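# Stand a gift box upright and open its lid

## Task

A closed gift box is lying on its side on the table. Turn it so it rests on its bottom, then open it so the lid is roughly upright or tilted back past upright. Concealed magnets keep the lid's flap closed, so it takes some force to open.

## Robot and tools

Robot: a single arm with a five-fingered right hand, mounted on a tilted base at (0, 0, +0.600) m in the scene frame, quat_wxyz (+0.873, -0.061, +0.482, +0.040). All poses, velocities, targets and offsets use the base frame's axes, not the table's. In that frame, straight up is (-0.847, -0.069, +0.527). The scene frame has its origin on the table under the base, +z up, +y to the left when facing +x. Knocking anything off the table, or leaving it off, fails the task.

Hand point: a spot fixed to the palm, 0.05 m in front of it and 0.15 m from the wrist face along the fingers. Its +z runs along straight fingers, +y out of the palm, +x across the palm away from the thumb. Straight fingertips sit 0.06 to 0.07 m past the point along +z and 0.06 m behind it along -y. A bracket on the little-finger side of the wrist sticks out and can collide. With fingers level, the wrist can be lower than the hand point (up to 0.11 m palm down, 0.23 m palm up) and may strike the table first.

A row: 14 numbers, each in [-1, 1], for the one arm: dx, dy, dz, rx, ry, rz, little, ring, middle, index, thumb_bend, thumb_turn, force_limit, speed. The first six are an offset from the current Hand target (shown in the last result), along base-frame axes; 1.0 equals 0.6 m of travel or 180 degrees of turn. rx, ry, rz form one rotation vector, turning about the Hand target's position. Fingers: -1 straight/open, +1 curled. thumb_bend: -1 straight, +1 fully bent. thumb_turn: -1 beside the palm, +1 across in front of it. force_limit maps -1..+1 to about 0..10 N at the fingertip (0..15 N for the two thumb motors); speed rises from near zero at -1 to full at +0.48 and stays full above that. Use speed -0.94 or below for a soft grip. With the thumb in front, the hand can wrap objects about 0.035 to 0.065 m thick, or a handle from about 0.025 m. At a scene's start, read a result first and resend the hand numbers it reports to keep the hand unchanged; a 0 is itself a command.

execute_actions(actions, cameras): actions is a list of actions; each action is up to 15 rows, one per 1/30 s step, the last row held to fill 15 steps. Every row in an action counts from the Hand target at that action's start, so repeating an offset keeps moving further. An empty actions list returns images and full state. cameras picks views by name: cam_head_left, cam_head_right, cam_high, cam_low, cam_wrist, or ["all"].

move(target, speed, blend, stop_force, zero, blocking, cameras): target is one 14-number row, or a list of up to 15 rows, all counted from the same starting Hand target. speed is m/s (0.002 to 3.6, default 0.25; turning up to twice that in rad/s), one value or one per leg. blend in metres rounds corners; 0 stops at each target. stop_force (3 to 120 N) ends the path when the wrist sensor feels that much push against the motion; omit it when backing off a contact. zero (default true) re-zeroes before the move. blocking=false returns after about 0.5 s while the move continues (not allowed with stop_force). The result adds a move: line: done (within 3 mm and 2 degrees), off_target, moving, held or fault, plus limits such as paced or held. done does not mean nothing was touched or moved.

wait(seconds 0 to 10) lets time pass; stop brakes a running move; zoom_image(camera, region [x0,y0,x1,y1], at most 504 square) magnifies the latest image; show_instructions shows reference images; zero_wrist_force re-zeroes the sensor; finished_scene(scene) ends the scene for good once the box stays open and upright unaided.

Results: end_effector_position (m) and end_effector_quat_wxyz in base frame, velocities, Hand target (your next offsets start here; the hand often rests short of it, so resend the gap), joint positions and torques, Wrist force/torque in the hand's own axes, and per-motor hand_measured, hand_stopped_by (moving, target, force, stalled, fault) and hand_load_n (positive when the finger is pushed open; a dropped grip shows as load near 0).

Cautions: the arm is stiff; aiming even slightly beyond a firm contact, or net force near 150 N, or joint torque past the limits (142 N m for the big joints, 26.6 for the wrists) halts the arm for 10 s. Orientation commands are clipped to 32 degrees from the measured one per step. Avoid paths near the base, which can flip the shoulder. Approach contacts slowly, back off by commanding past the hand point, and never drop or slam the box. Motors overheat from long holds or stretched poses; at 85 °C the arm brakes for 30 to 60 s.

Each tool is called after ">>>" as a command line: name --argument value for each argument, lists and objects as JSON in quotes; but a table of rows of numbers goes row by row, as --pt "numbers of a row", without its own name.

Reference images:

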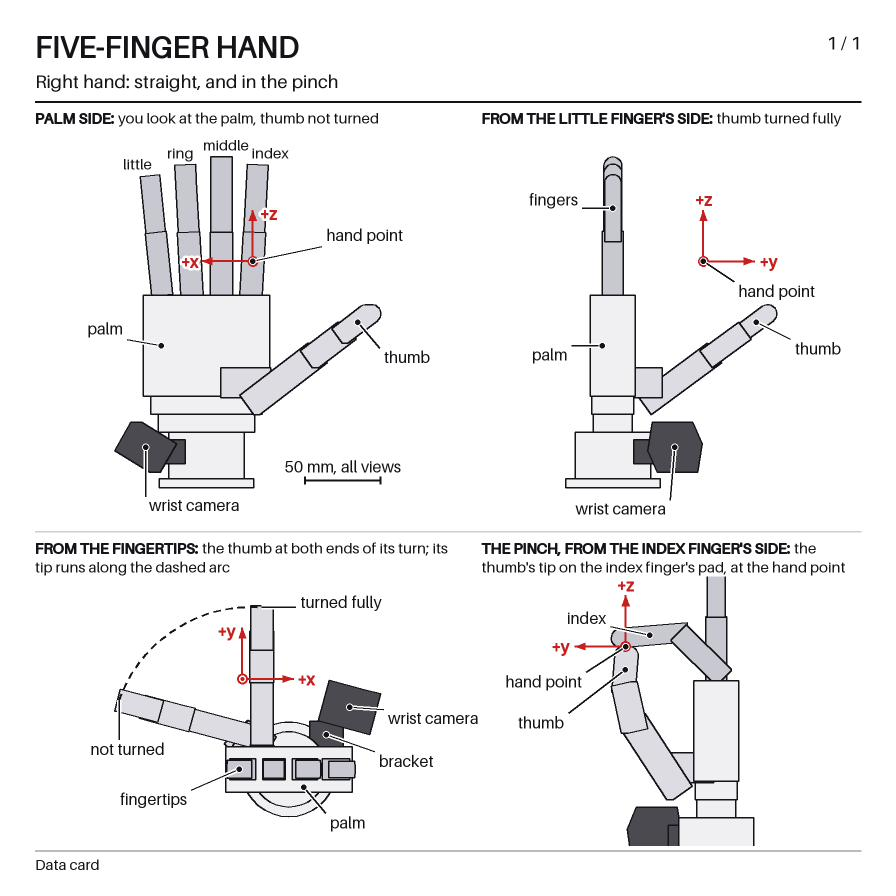

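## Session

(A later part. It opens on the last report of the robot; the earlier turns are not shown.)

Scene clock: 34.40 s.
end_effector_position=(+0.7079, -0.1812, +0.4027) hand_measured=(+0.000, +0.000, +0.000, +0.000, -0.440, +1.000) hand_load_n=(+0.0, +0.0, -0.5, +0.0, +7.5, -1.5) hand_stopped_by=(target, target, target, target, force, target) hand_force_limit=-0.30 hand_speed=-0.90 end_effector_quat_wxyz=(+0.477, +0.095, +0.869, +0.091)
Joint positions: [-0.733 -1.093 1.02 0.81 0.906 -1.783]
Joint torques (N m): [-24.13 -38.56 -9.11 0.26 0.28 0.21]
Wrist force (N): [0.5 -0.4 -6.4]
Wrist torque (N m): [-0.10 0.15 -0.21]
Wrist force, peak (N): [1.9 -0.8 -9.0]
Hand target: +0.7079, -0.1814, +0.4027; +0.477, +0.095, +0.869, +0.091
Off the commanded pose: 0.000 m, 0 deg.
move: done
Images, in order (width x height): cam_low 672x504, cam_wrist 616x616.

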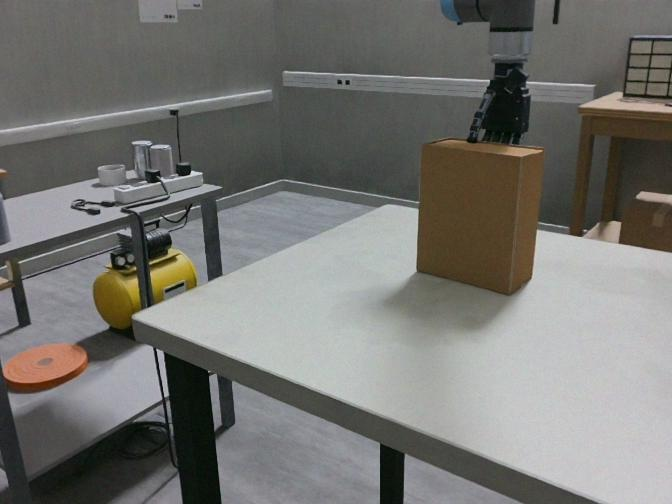

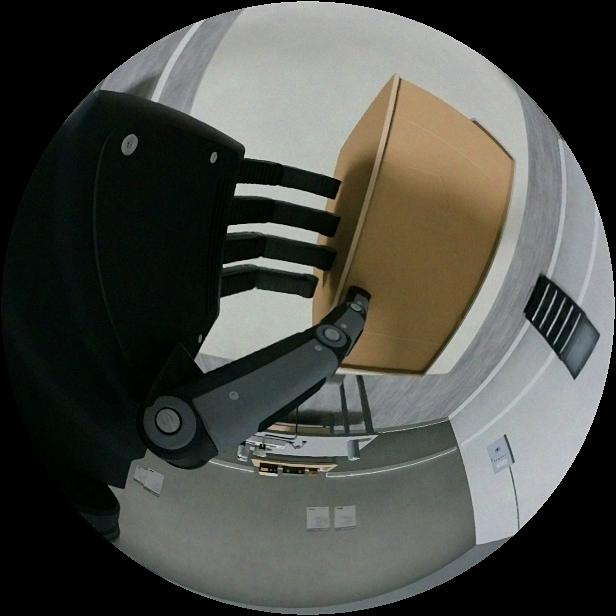

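>>> move --pt "-0.1693 -0.0136 0.1056 0 0 0 -1 -1 -1 -1 -1 -1 0 0" --pt "-0.151 0.0545 0.1437 -0.5587 -0.3001 -0.2055 -1 -1 -1 -1 -1 -1 0 0" --speed '[0.2,0.35]' --cameras '["all"]'

>>> zoom_image --camera "cam_wrist" --region '[200, 120, 480, 400]'

>>> zoom_image --camera "cam_high" --region '[280, 40, 480, 250]'

Scene clock: 41.13 s.
end_effector_position=(+0.6173, -0.1487, +0.4888) hand_measured=(-1.000, -1.000, -1.000, -1.000, -1.000, -1.000) hand_load_n=(+0.0, +0.0, +0.0, +0.0, +0.0, -0.5) hand_stopped_by=(target, target, target, target, target, target) hand_force_limit=0.00 hand_speed=0.00 end_effector_quat_wxyz=(+0.671, -0.102, +0.289, -0.675) end_effector_velocity=(-0.001, +0.000, +0.002) end_effector_angular_velocity=(-0.005, -0.006, -0.001)
Joint positions: [-0.57 -1.52 2.113 -1.543 1.5 -2.601]
Joint velocities: [0 0 0 -0.008 0 -0.001]
Joint torques (N m): [-10.77 -33.16 -15.4 -3.51 2.76 -0.8]
Wrist force (N): [0.6 1.0 -0.5]
Wrist torque (N m): [0.07 -0.02 -0.05]
Wrist force, peak (N): [0.3 -0.5 -6.9]
Hand target: +0.6173, -0.1487, +0.4889; +0.670, -0.102, +0.289, -0.675
Off the commanded pose: 0.000 m, 0 deg.
move: done

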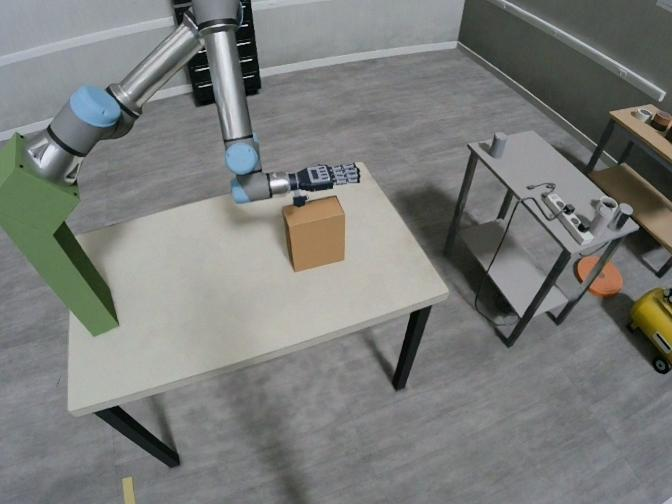

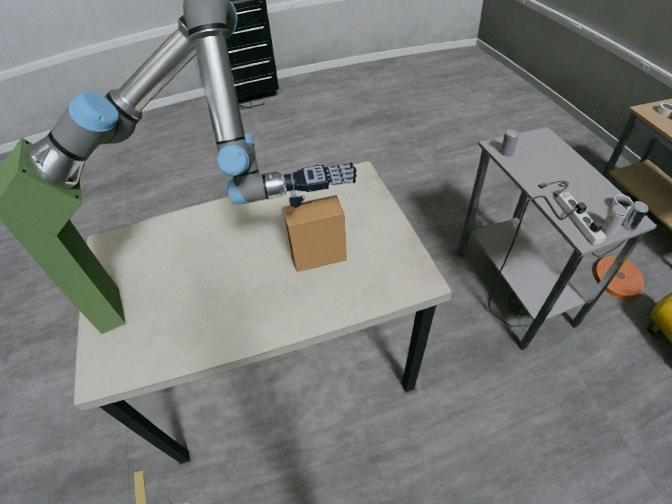

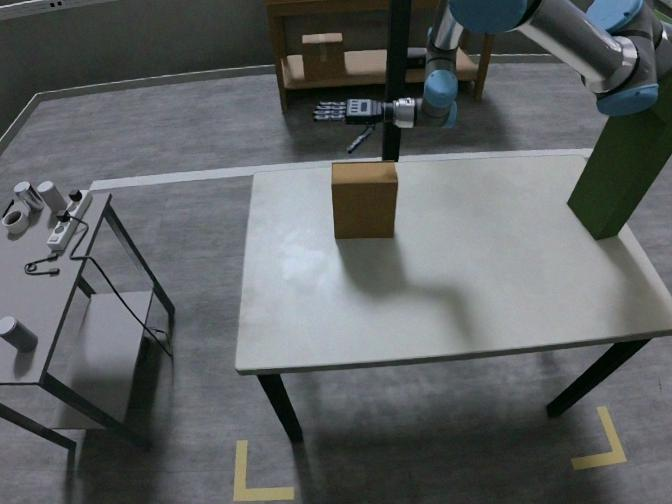

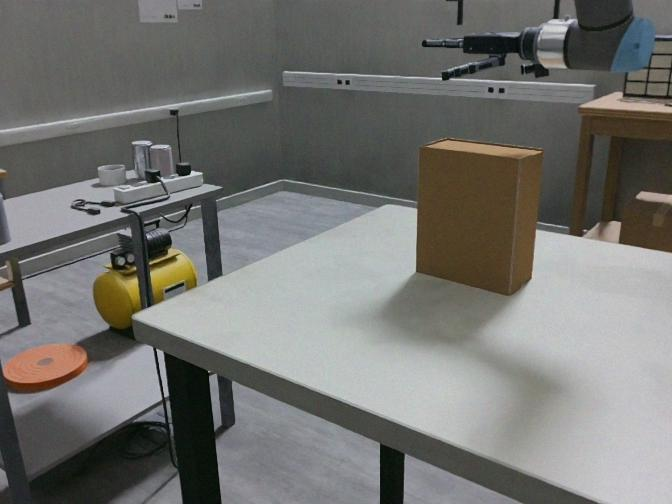

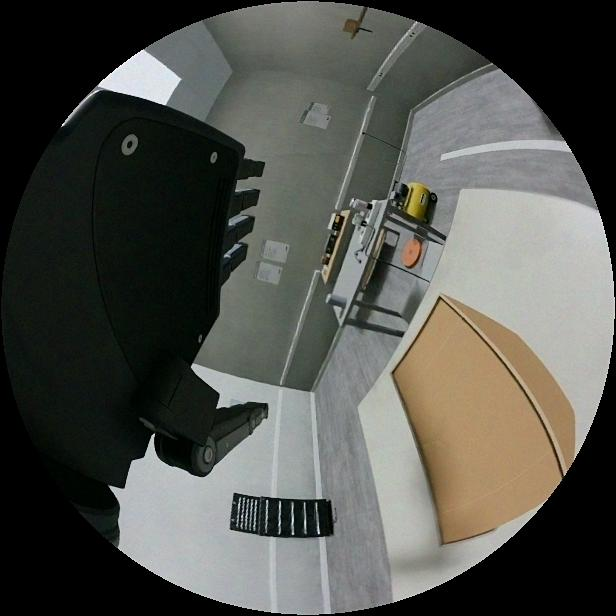

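Scaled by 1.800 from the camera's 616x616 image, which has a finer 880x880 frame.

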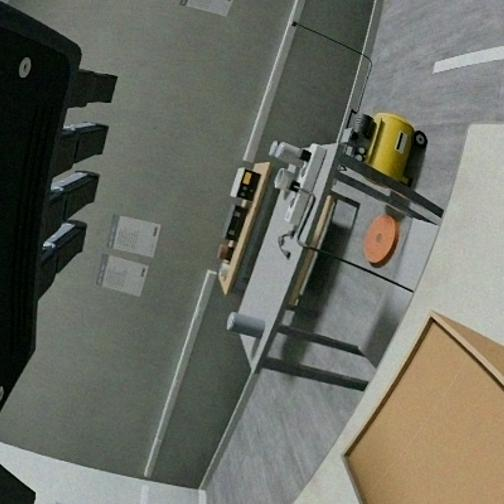

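Scaled by 2.400 from the camera's 672x504 image, which has a finer 960x720 frame.

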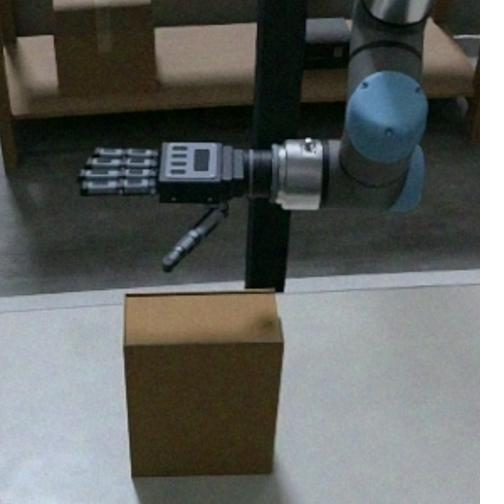

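>>> move --pt "-0.0887 -0.1218 -0.2085 0.2633 -0.1267 0.4058 -1 -1 -1 -1 -1 0 0 0" --pt "0.0634 -0.0616 -0.2884 0.2633 -0.1267 0.4058 -1 -1 -1 -1 -1 0 0 0" --speed '[0.35,0.15]' --cameras '["all"]'

>>> zoom_image --camera "cam_wrist" --region '[200, 120, 480, 400]'

>>> zoom_image --camera "cam_low" --region '[400, 60, 672, 310]'

>>> zoom_image --camera "cam_head_left" --region '[200, 120, 400, 300]'

Scene clock: 47.80 s.
end_effector_position=(+0.6553, -0.1857, +0.3159) hand_measured=(-1.000, -1.000, -1.000, -1.000, -1.000, +0.000) hand_load_n=(+0.0, +0.0, +0.0, +0.0, +0.0, +0.0) hand_stopped_by=(target, target, target, target, target, target) hand_force_limit=0.00 hand_speed=0.00 end_effector_quat_wxyz=(+0.952, +0.132, +0.277, -0.003)
Joint positions: [-0.551 -0.845 1.897 -2.001 1.511 -1.046]
Joint torques (N m): [-9.48 -27.25 1.09 -3.51 -1.33 1.5]
Wrist force (N): [0.7 0.9 -0.7]
Wrist torque (N m): [0.15 0.02 -0.11]
Wrist force, peak (N): [2.1 1.1 -0.7]
Hand target: +0.6554, -0.1857, +0.3159; +0.952, +0.132, +0.277, -0.003
Off the commanded pose: 0.000 m, 0 deg.
move: done

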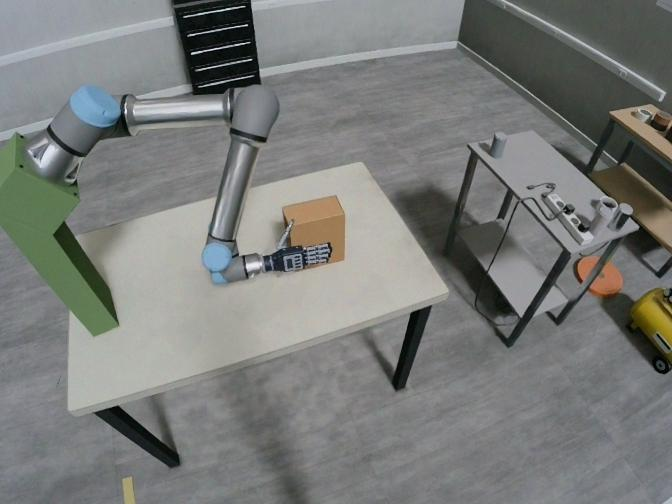

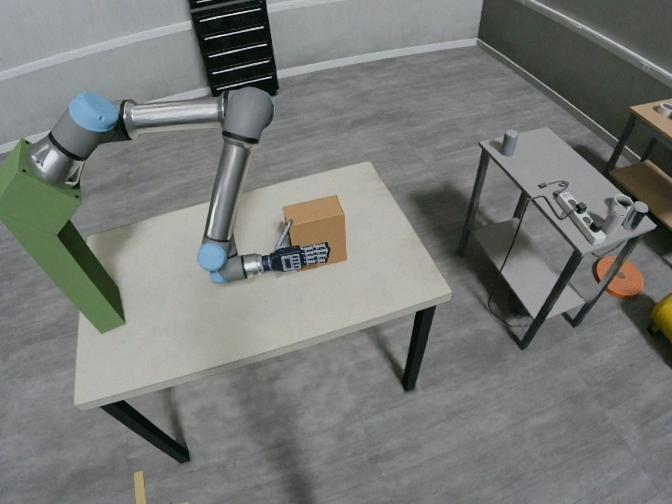

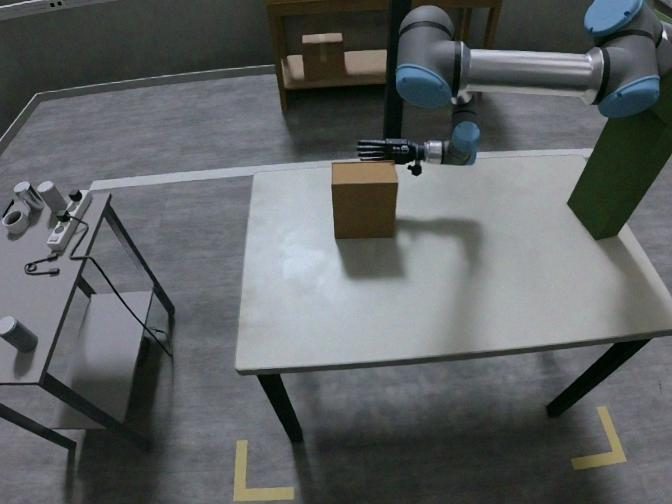

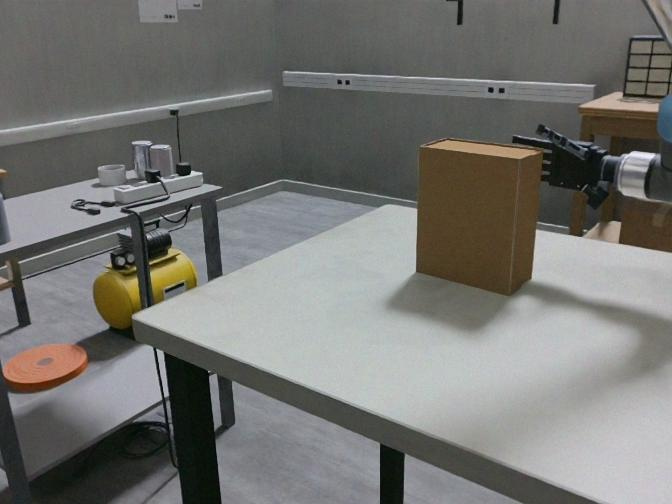

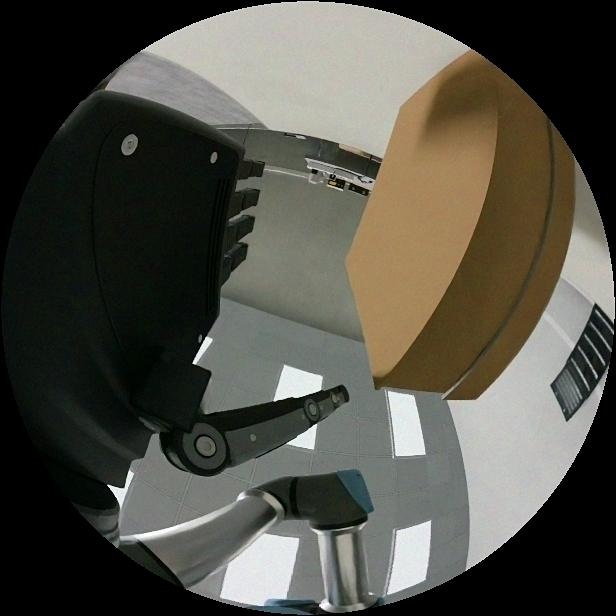

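Scaled by 1.800 from the camera's 616x616 image, which has a finer 880x880 frame.

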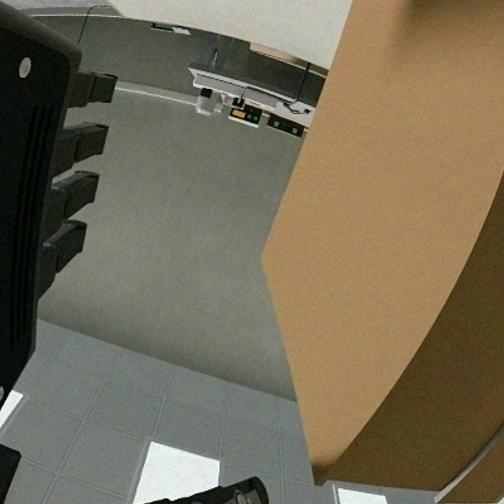

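Scaled by 1.853 from the camera's 672x504 image, which has a finer 960x720 frame.

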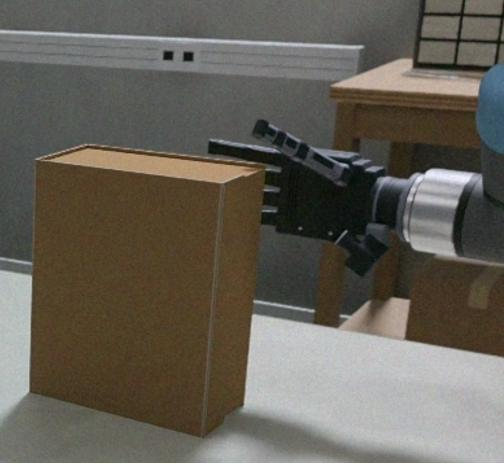

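Scaled by 2.520 from the camera's 672x504 image, which has a finer 960x720 frame.

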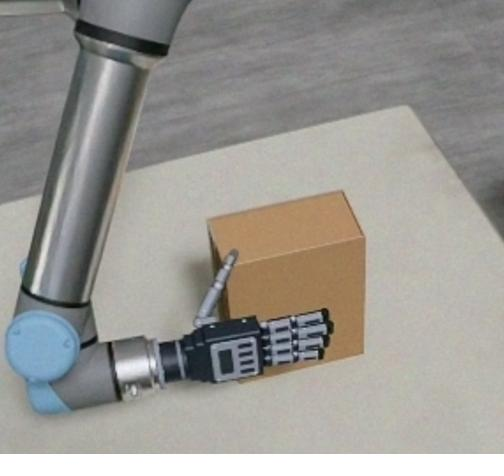

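>>> move --target '[0.0089,0.1094,0.0284,0,0,0,-1,-1,-1,-1,-1,0,0,0]' --speed 0.15 --stop_force 5 --cameras '["all"]'

Scene clock: 52.23 s.
end_effector_position=(+0.6607, -0.1201, +0.3329) hand_measured=(-1.000, -1.000, -1.000, -1.000, -1.000, +0.000) hand_load_n=(+0.0, +0.0, +0.0, +0.0, +0.0, -0.5) hand_stopped_by=(target, target, target, target, target, target) hand_force_limit=0.00 hand_speed=0.00 end_effector_quat_wxyz=(+0.952, +0.132, +0.277, -0.003)
Joint positions: [-0.441 -0.897 1.934 -1.984 1.575 -1.135]
Joint torques (N m): [4.53 -28.26 -6.26 -3.54 1.59 -1.36]
Wrist force (N): [0.6 0.8 -1.2]
Wrist torque (N m): [0.18 0.08 -0.14]
Wrist force, peak (N): [0.8 2.3 -0.9]
Hand target: +0.6607, -0.1201, +0.3329; +0.952, +0.132, +0.277, -0.003
Off the commanded pose: 0.000 m, 0 deg.
move: done

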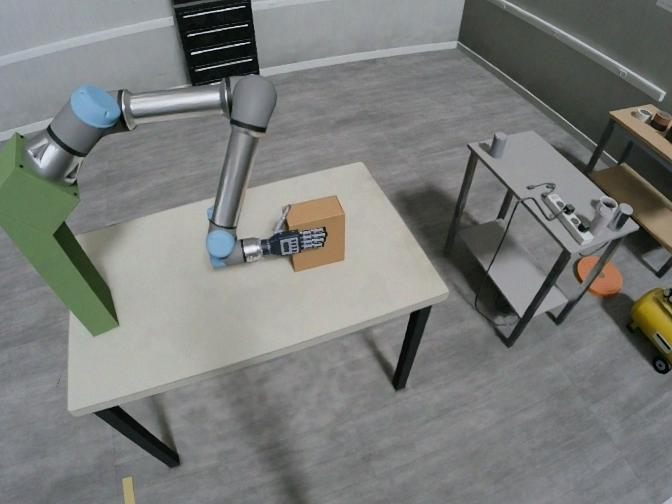

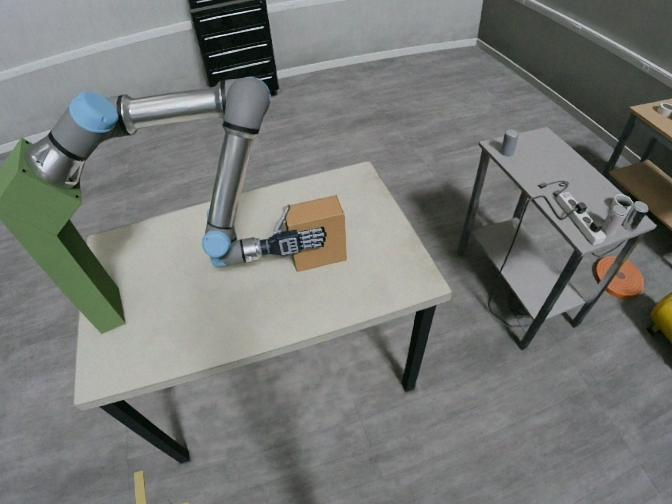

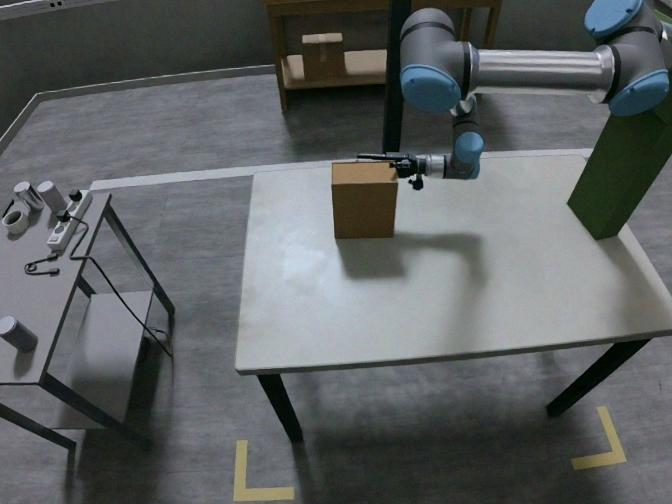

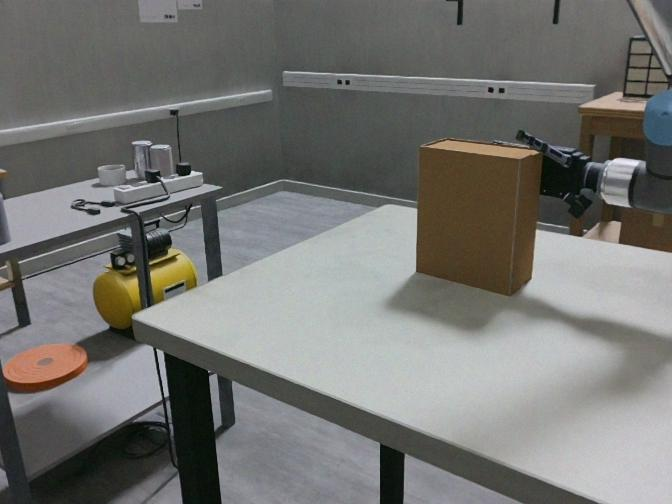

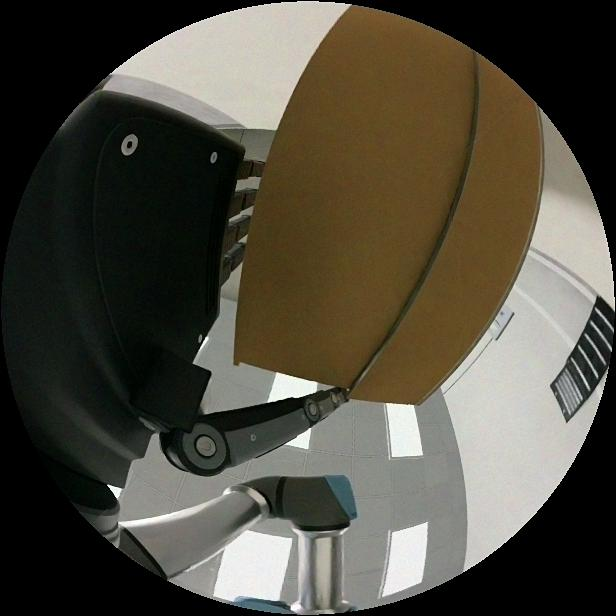

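>>> move --pt "0 0 0 0 0 0 -1 -1 -1 -1 -1 -0.4 0 0" --pt "0.0245 0.0216 0.0421 0 0 0 -1 -1 -1 -1 -1 -0.4 0 0" --speed 0.08 --cameras '["cam_wrist","cam_low"]'

>>> move --target '[0,0,0,0,0,0,-1,-1,-1,-1,-1,0.5,-0.4,-0.8]' --cameras '["all"]'

Scene clock: 54.00 s.
end_effector_position=(+0.6754, -0.1070, +0.3583) hand_measured=(-1.000, -1.000, -1.000, -1.000, -1.000, -0.400) hand_load_n=(+0.0, +0.0, +0.0, +0.0, +0.0, -0.5) hand_stopped_by=(target, target, target, target, target, target) hand_force_limit=0.00 hand_speed=0.00 end_effector_quat_wxyz=(+0.952, +0.132, +0.277, -0.003)
Joint positions: [-0.409 -0.933 1.896 -1.909 1.594 -1.161]
Joint torques (N m): [-16.49 -31.76 18.88 -2 -1.86 2.72]
Wrist force (N): [0.4 0.8 -0.9]
Wrist torque (N m): [0.15 0.09 -0.10]
Wrist force, peak (N): [-0.1 0.0 -2.2]
Hand target: +0.6754, -0.1071, +0.3582; +0.952, +0.132, +0.277, -0.003
Off the commanded pose: 0.000 m, 0 deg.
move: done
Images, in order (width x height): cam_low 672x504, cam_wrist 616x616.

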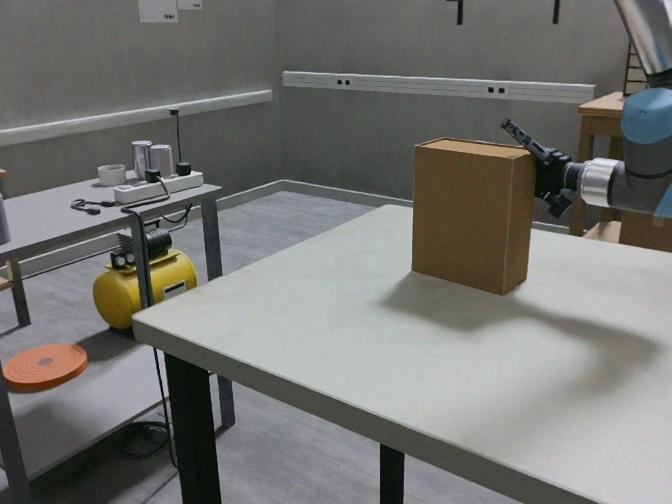

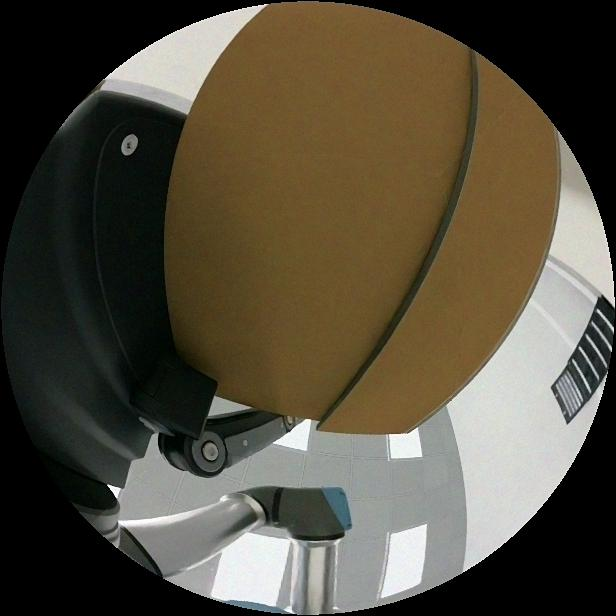

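Scene clock: 54.53 s.
end_effector_position=(+0.6754, -0.1071, +0.3582) hand_measured=(-1.000, -1.000, -1.000, -1.000, -1.000, -0.298) hand_load_n=(+0.0, +0.0, +0.0, +0.0, +0.5, +4.5) hand_stopped_by=(target, target, target, target, target, force) hand_force_limit=-0.40 hand_speed=-0.80 end_effector_quat_wxyz=(+0.952, +0.132, +0.277, -0.003)
Joint positions: [-0.409 -0.933 1.896 -1.909 1.594 -1.161]
Joint torques (N m): [-14.92 -28.24 17.32 1.21 -2.01 2.16]
Wrist force (N): [-5.0 0.4 -2.4]
Wrist torque (N m): [0.13 0.42 -0.20]
Wrist force, peak (N): [-5.0 0.4 -2.4]
Hand target: +0.6754, -0.1071, +0.3582; +0.952, +0.132, +0.277, -0.003
Off the commanded pose: 0.000 m, 0 deg.
move: done

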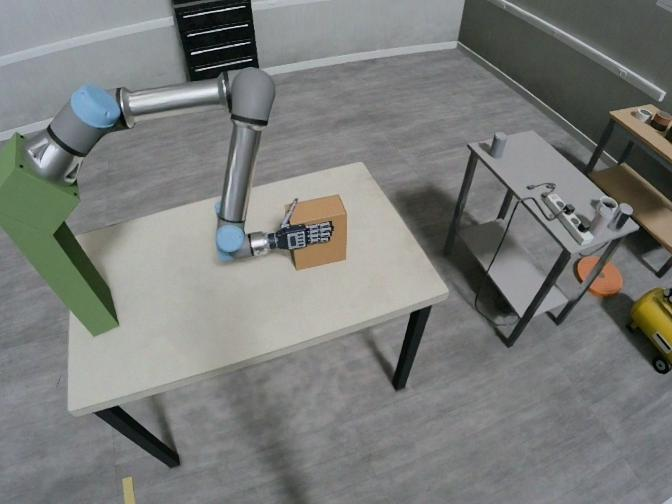

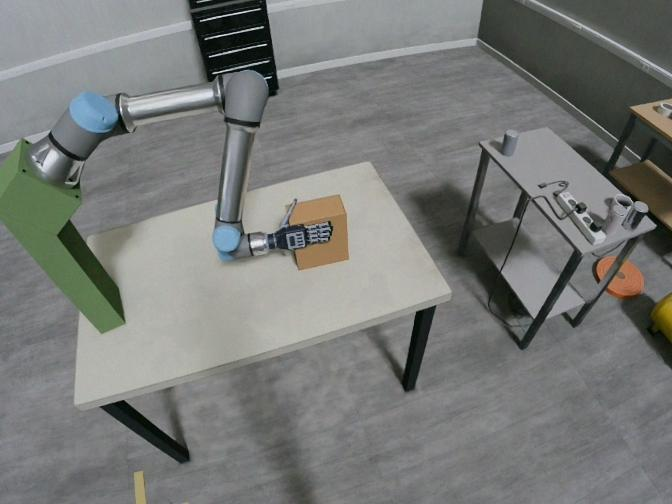

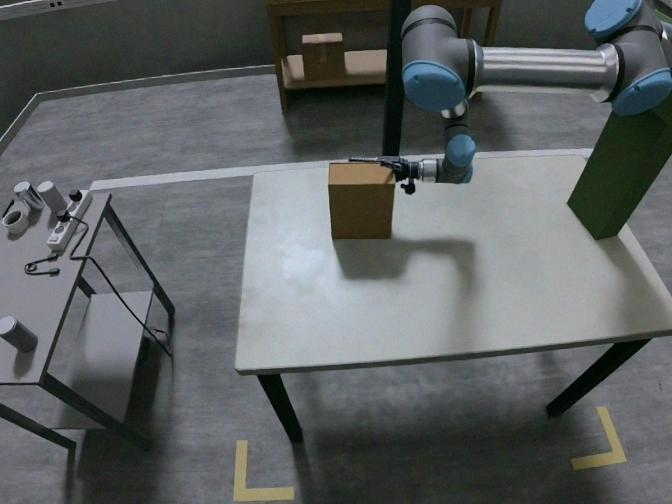

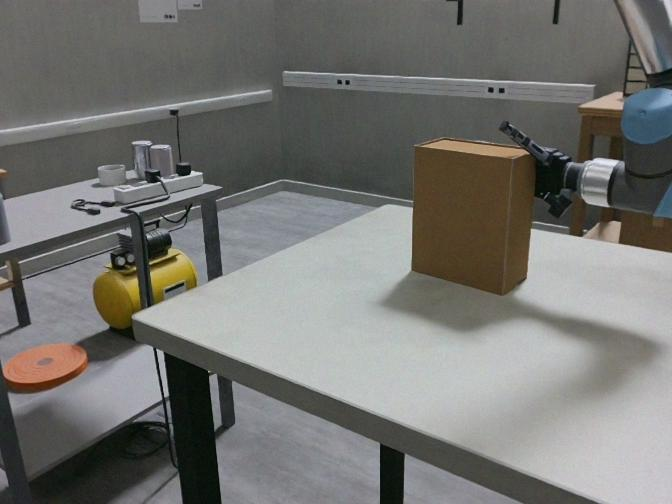

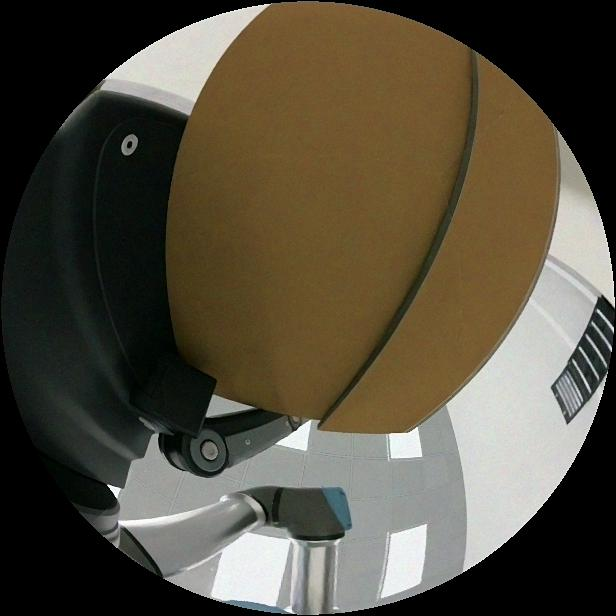

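>>> move --pt "0 0 0 0 0 0 -1 -1 -1 -1 -1 -0.5 -0.4 -0.3" --pt "-0.0353 -0.0028 0.022 0 0 0 -1 -1 -1 -1 -1 -0.5 -0.4 -0.3" --speed 0.08

>>> move --target '[0,0,0,0,0,0,-1,-1,-1,-1,-1,0.7,-0.4,-0.8]' --cameras '["cam_head_right","cam_low","cam_wrist"]'

Scene clock: 56.47 s.
end_effector_position=(+0.6542, -0.1089, +0.3713) hand_measured=(-1.000, -1.000, -1.000, -1.000, -1.000, -0.500) hand_load_n=(+0.0, +0.0, -0.5, +0.0, +0.0, +0.0) hand_stopped_by=(target, target, target, target, target, target) hand_force_limit=-0.40 hand_speed=-0.30 end_effector_quat_wxyz=(+0.952, +0.132, +0.277, -0.003)
Joint positions: [-0.428 -0.991 1.957 -1.912 1.583 -1.146]
Joint torques (N m): [5.48 -30.64 -6.23 -2.07 2.29 -1.71]
Wrist force (N): [0.7 0.8 -1.0]
Wrist torque (N m): [0.16 0.04 -0.14]
Wrist force, peak (N): [-5.2 0.6 -2.4]
Hand target: +0.6542, -0.1088, +0.3714; +0.952, +0.132, +0.277, -0.003
Off the commanded pose: 0.000 m, 0 deg.
move: done

Scene clock: 59.83 s.
end_effector_position=(+0.6542, -0.1088, +0.3714) hand_measured=(-1.000, -1.000, -1.000, -1.000, -1.000, +0.700) hand_load_n=(+0.0, +0.0, +0.0, +0.0, +0.0, -0.5) hand_stopped_by=(target, target, target, target, target, target) hand_force_limit=-0.40 hand_speed=-0.80 end_effector_quat_wxyz=(+0.952, +0.132, +0.277, -0.003)
Joint positions: [-0.428 -0.991 1.957 -1.912 1.583 -1.146]
Joint torques (N m): [6.05 -33.7 -6.24 0.43 1.89 -2.42]
Wrist force (N): [0.8 0.7 -1.2]
Wrist torque (N m): [0.15 0.02 -0.14]
Wrist force, peak (N): [1.0 0.9 -1.1]
Hand target: +0.6542, -0.1088, +0.3714; +0.952, +0.132, +0.277, -0.003
Off the commanded pose: 0.000 m, 0 deg.
move: done
Images, in order (width x height): cam_head_right 672x504, cam_low 672x504, cam_wrist 616x616.

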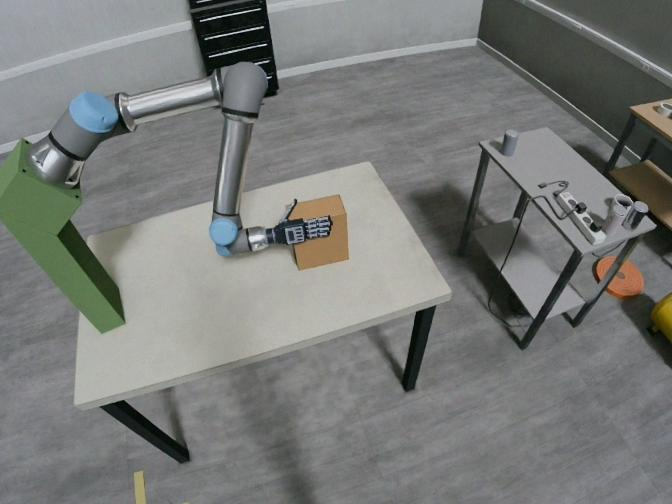

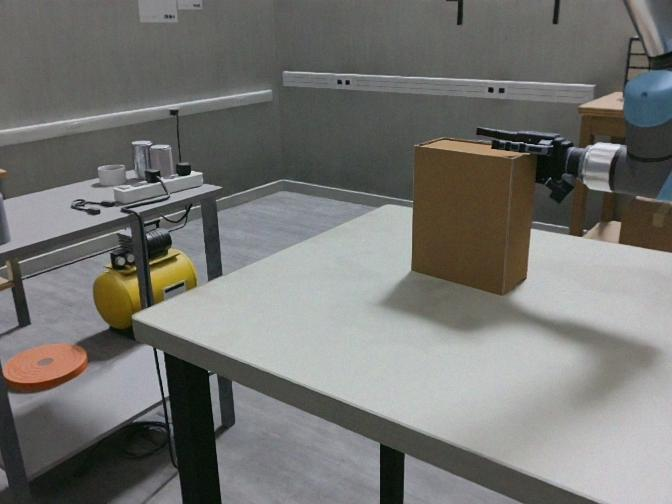

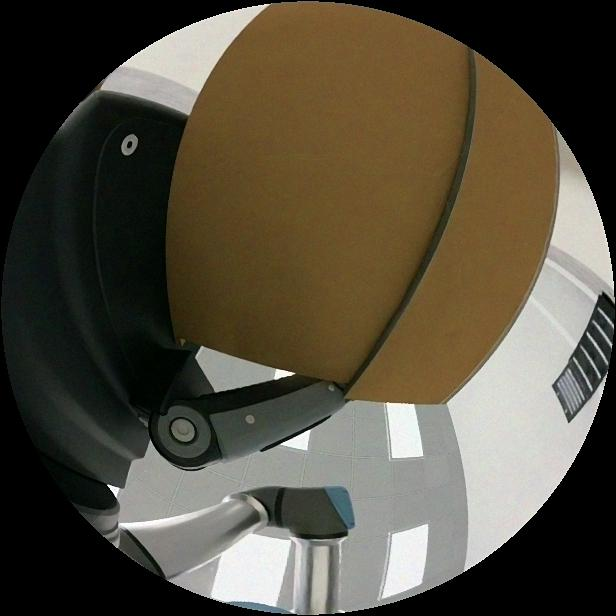

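>>> move --target '[0.0353,0.0028,-0.022,0,0,0,-1,-1,-1,-1,-1,0.7,-0.4,-0.8]' --speed 0.03 --stop_force 4 --cameras '["cam_low"]'

Scene clock: 61.27 s.
end_effector_position=(+0.6563, -0.1086, +0.3701) hand_measured=(-1.000, -1.000, -1.000, -1.000, -1.000, +0.700) hand_load_n=(+0.0, +0.0, +0.0, +0.0, +0.0, +4.5) hand_stopped_by=(target, target, target, target, target, target) hand_force_limit=-0.40 hand_speed=-0.80 end_effector_quat_wxyz=(+0.952, +0.132, +0.277, -0.003)
Joint positions: [-0.426 -0.985 1.951 -1.912 1.584 -1.148]
Joint torques (N m): [-15.43 -27.64 -6.77 1.16 -2.2 2.43]
Wrist force (N): [-3.4 1.1 -0.3]
Wrist torque (N m): [0.17 0.31 -0.13]
Wrist force, peak (N): [-17.4 0.3 -3.3]
Hand target: +0.6563, -0.1086, +0.3701; +0.952, +0.132, +0.277, -0.003 (not the last commanded pose)
Off the commanded pose: 0.023 m, 0 deg.
move: contact
Images, in order (width x height): cam_low 672x504.

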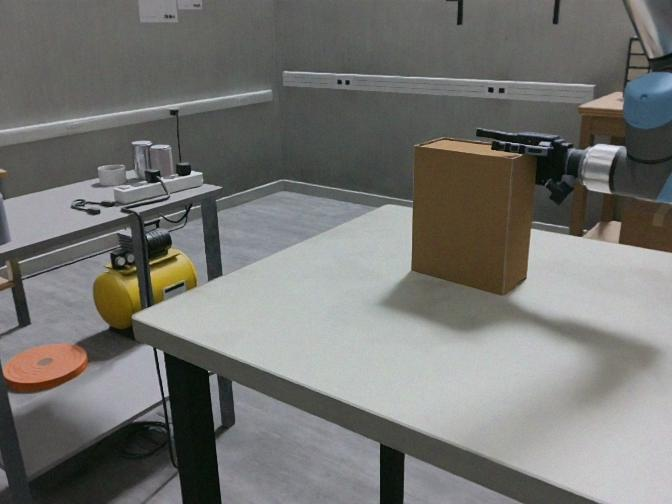

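>>> move --target '[-0.0026,-0.0322,-0.0083,0,0,0,-1,-1,-1,-1,-1,0.7,-0.4,-0.8]' --speed 0.03 --cameras '["cam_low","cam_wrist","cam_head_right"]'

Scene clock: 62.53 s.
end_effector_position=(+0.6547, -0.1281, +0.3650) hand_measured=(-1.000, -1.000, -1.000, -1.000, -1.000, +0.700) hand_load_n=(+0.0, +0.0, +0.0, +0.0, +0.0, +4.0) hand_stopped_by=(target, target, target, target, target, target) hand_force_limit=-0.40 hand_speed=-0.80 end_effector_quat_wxyz=(+0.952, +0.132, +0.277, -0.003)
Joint positions: [-0.46 -0.971 1.945 -1.92 1.564 -1.12]
Joint torques (N m): [5.35 -43.85 0.24 -1.15 2.25 -1.57]
Wrist force (N): [-2.6 0.6 -0.9]
Wrist torque (N m): [0.12 0.26 -0.13]
Wrist force, peak (N): [-4.2 2.2 -0.9]
Hand target: +0.6547, -0.1279, +0.3651; +0.952, +0.132, +0.277, -0.003
Off the commanded pose: 0.000 m, 0 deg.
move: done
Images, in order (width x height): cam_head_right 672x504, cam_low 672x504, cam_wrist 616x616.

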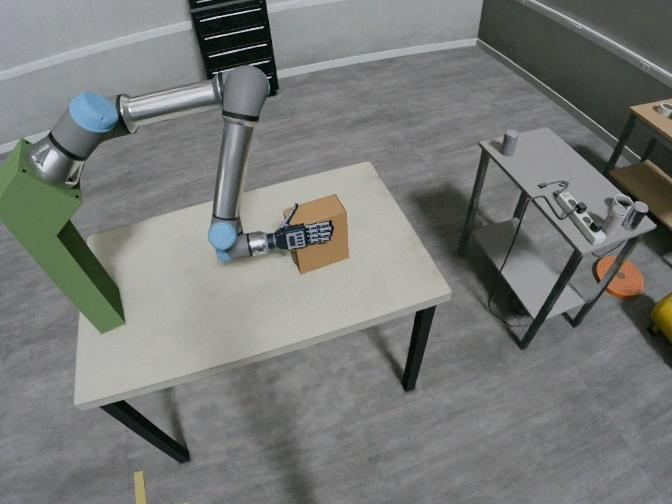

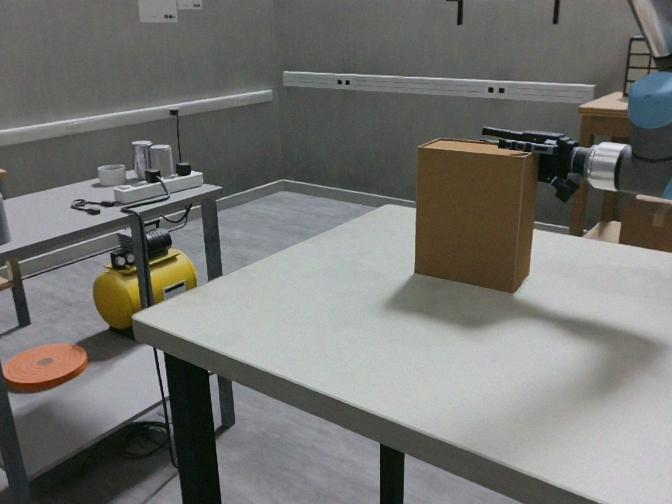

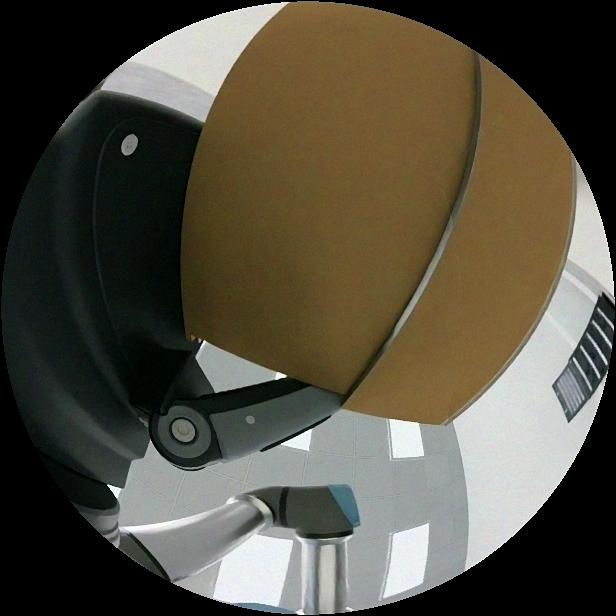

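>>> move --pt "-0.0353 -0.0028 0.022 0 0 0 -1 -1 -1 -1 -1 0.7 -0.4 -0.8" --pt "-0.04 -0.028 0.02 0 0 0 -1 -1 -1 -1 -1 0.7 -0.4 -0.8" --speed 0.08 --cameras '["cam_low","cam_wrist","cam_high"]'

Scene clock: 64.57 s.
end_effector_position=(+0.6307, -0.1447, +0.3771) hand_measured=(-1.000, -1.000, -1.000, -1.000, -1.000, +0.700) hand_load_n=(+0.0, +0.0, +0.0, +0.0, +0.0, -0.5) hand_stopped_by=(target, target, target, target, target, target) hand_force_limit=-0.40 hand_speed=-0.80 end_effector_quat_wxyz=(+0.952, +0.132, +0.277, -0.003)
Joint positions: [-0.508 -1.025 2.001 -1.923 1.536 -1.081]
Joint torques (N m): [-4.2 -44.83 0.09 -0.73 3.04 -2.11]
Wrist force (N): [1.0 0.8 -0.6]
Wrist torque (N m): [0.12 -0.03 -0.01]
Wrist force, peak (N): [-3.6 -0.2 -0.9]
Hand target: +0.6307, -0.1447, +0.3771; +0.952, +0.132, +0.277, -0.003
Off the commanded pose: 0.000 m, 0 deg.
move: done
Images, in order (width x height): cam_high 672x504, cam_low 672x504, cam_wrist 616x616.

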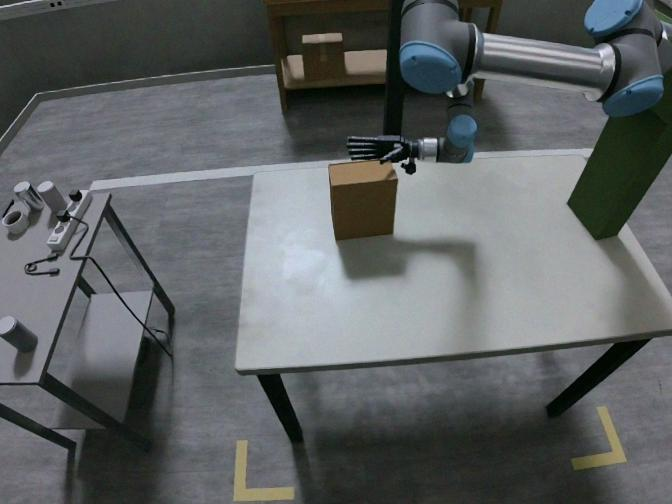

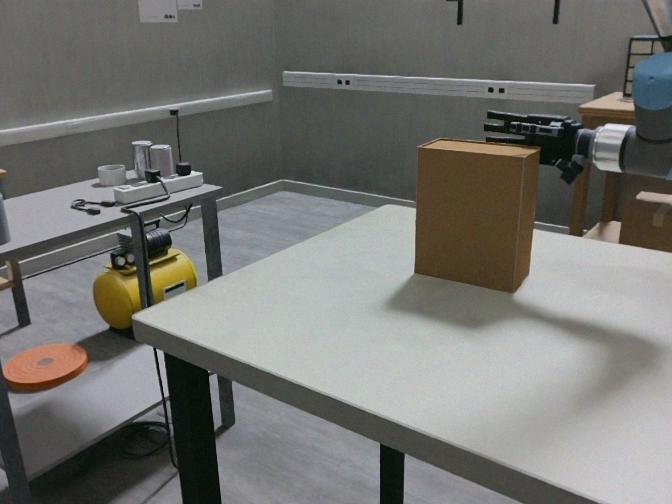

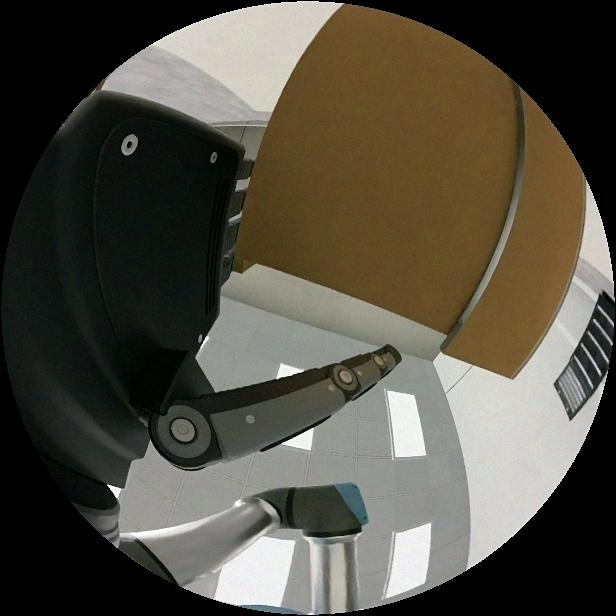

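>>> zoom_image --camera "cam_low" --region '[380, 100, 580, 310]'

>>> zoom_image --camera "cam_high" --region '[310, 120, 440, 250]'

Scaled by 2.400 from the camera's 672x504 image, which has a finer 960x720 frame.

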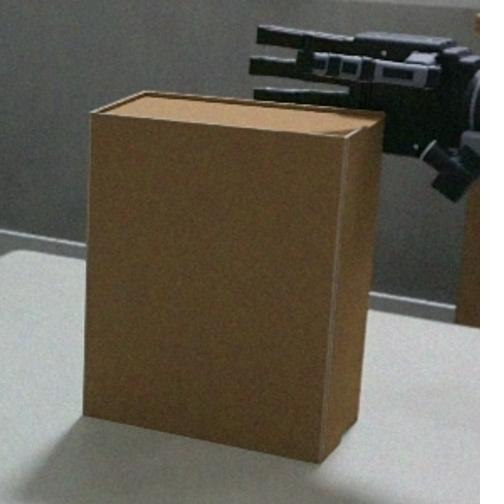

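Scaled by 3.877 from the camera's 672x504 image, which has a finer 960x720 frame.

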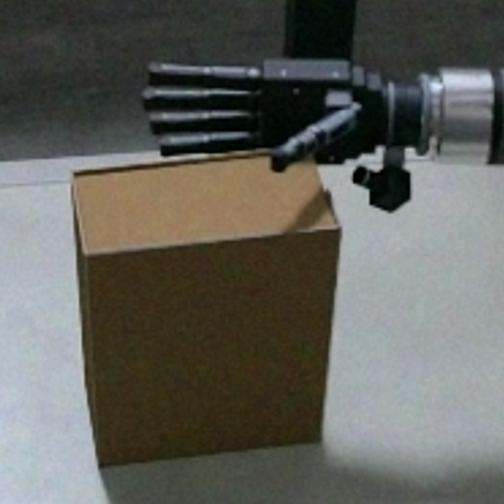

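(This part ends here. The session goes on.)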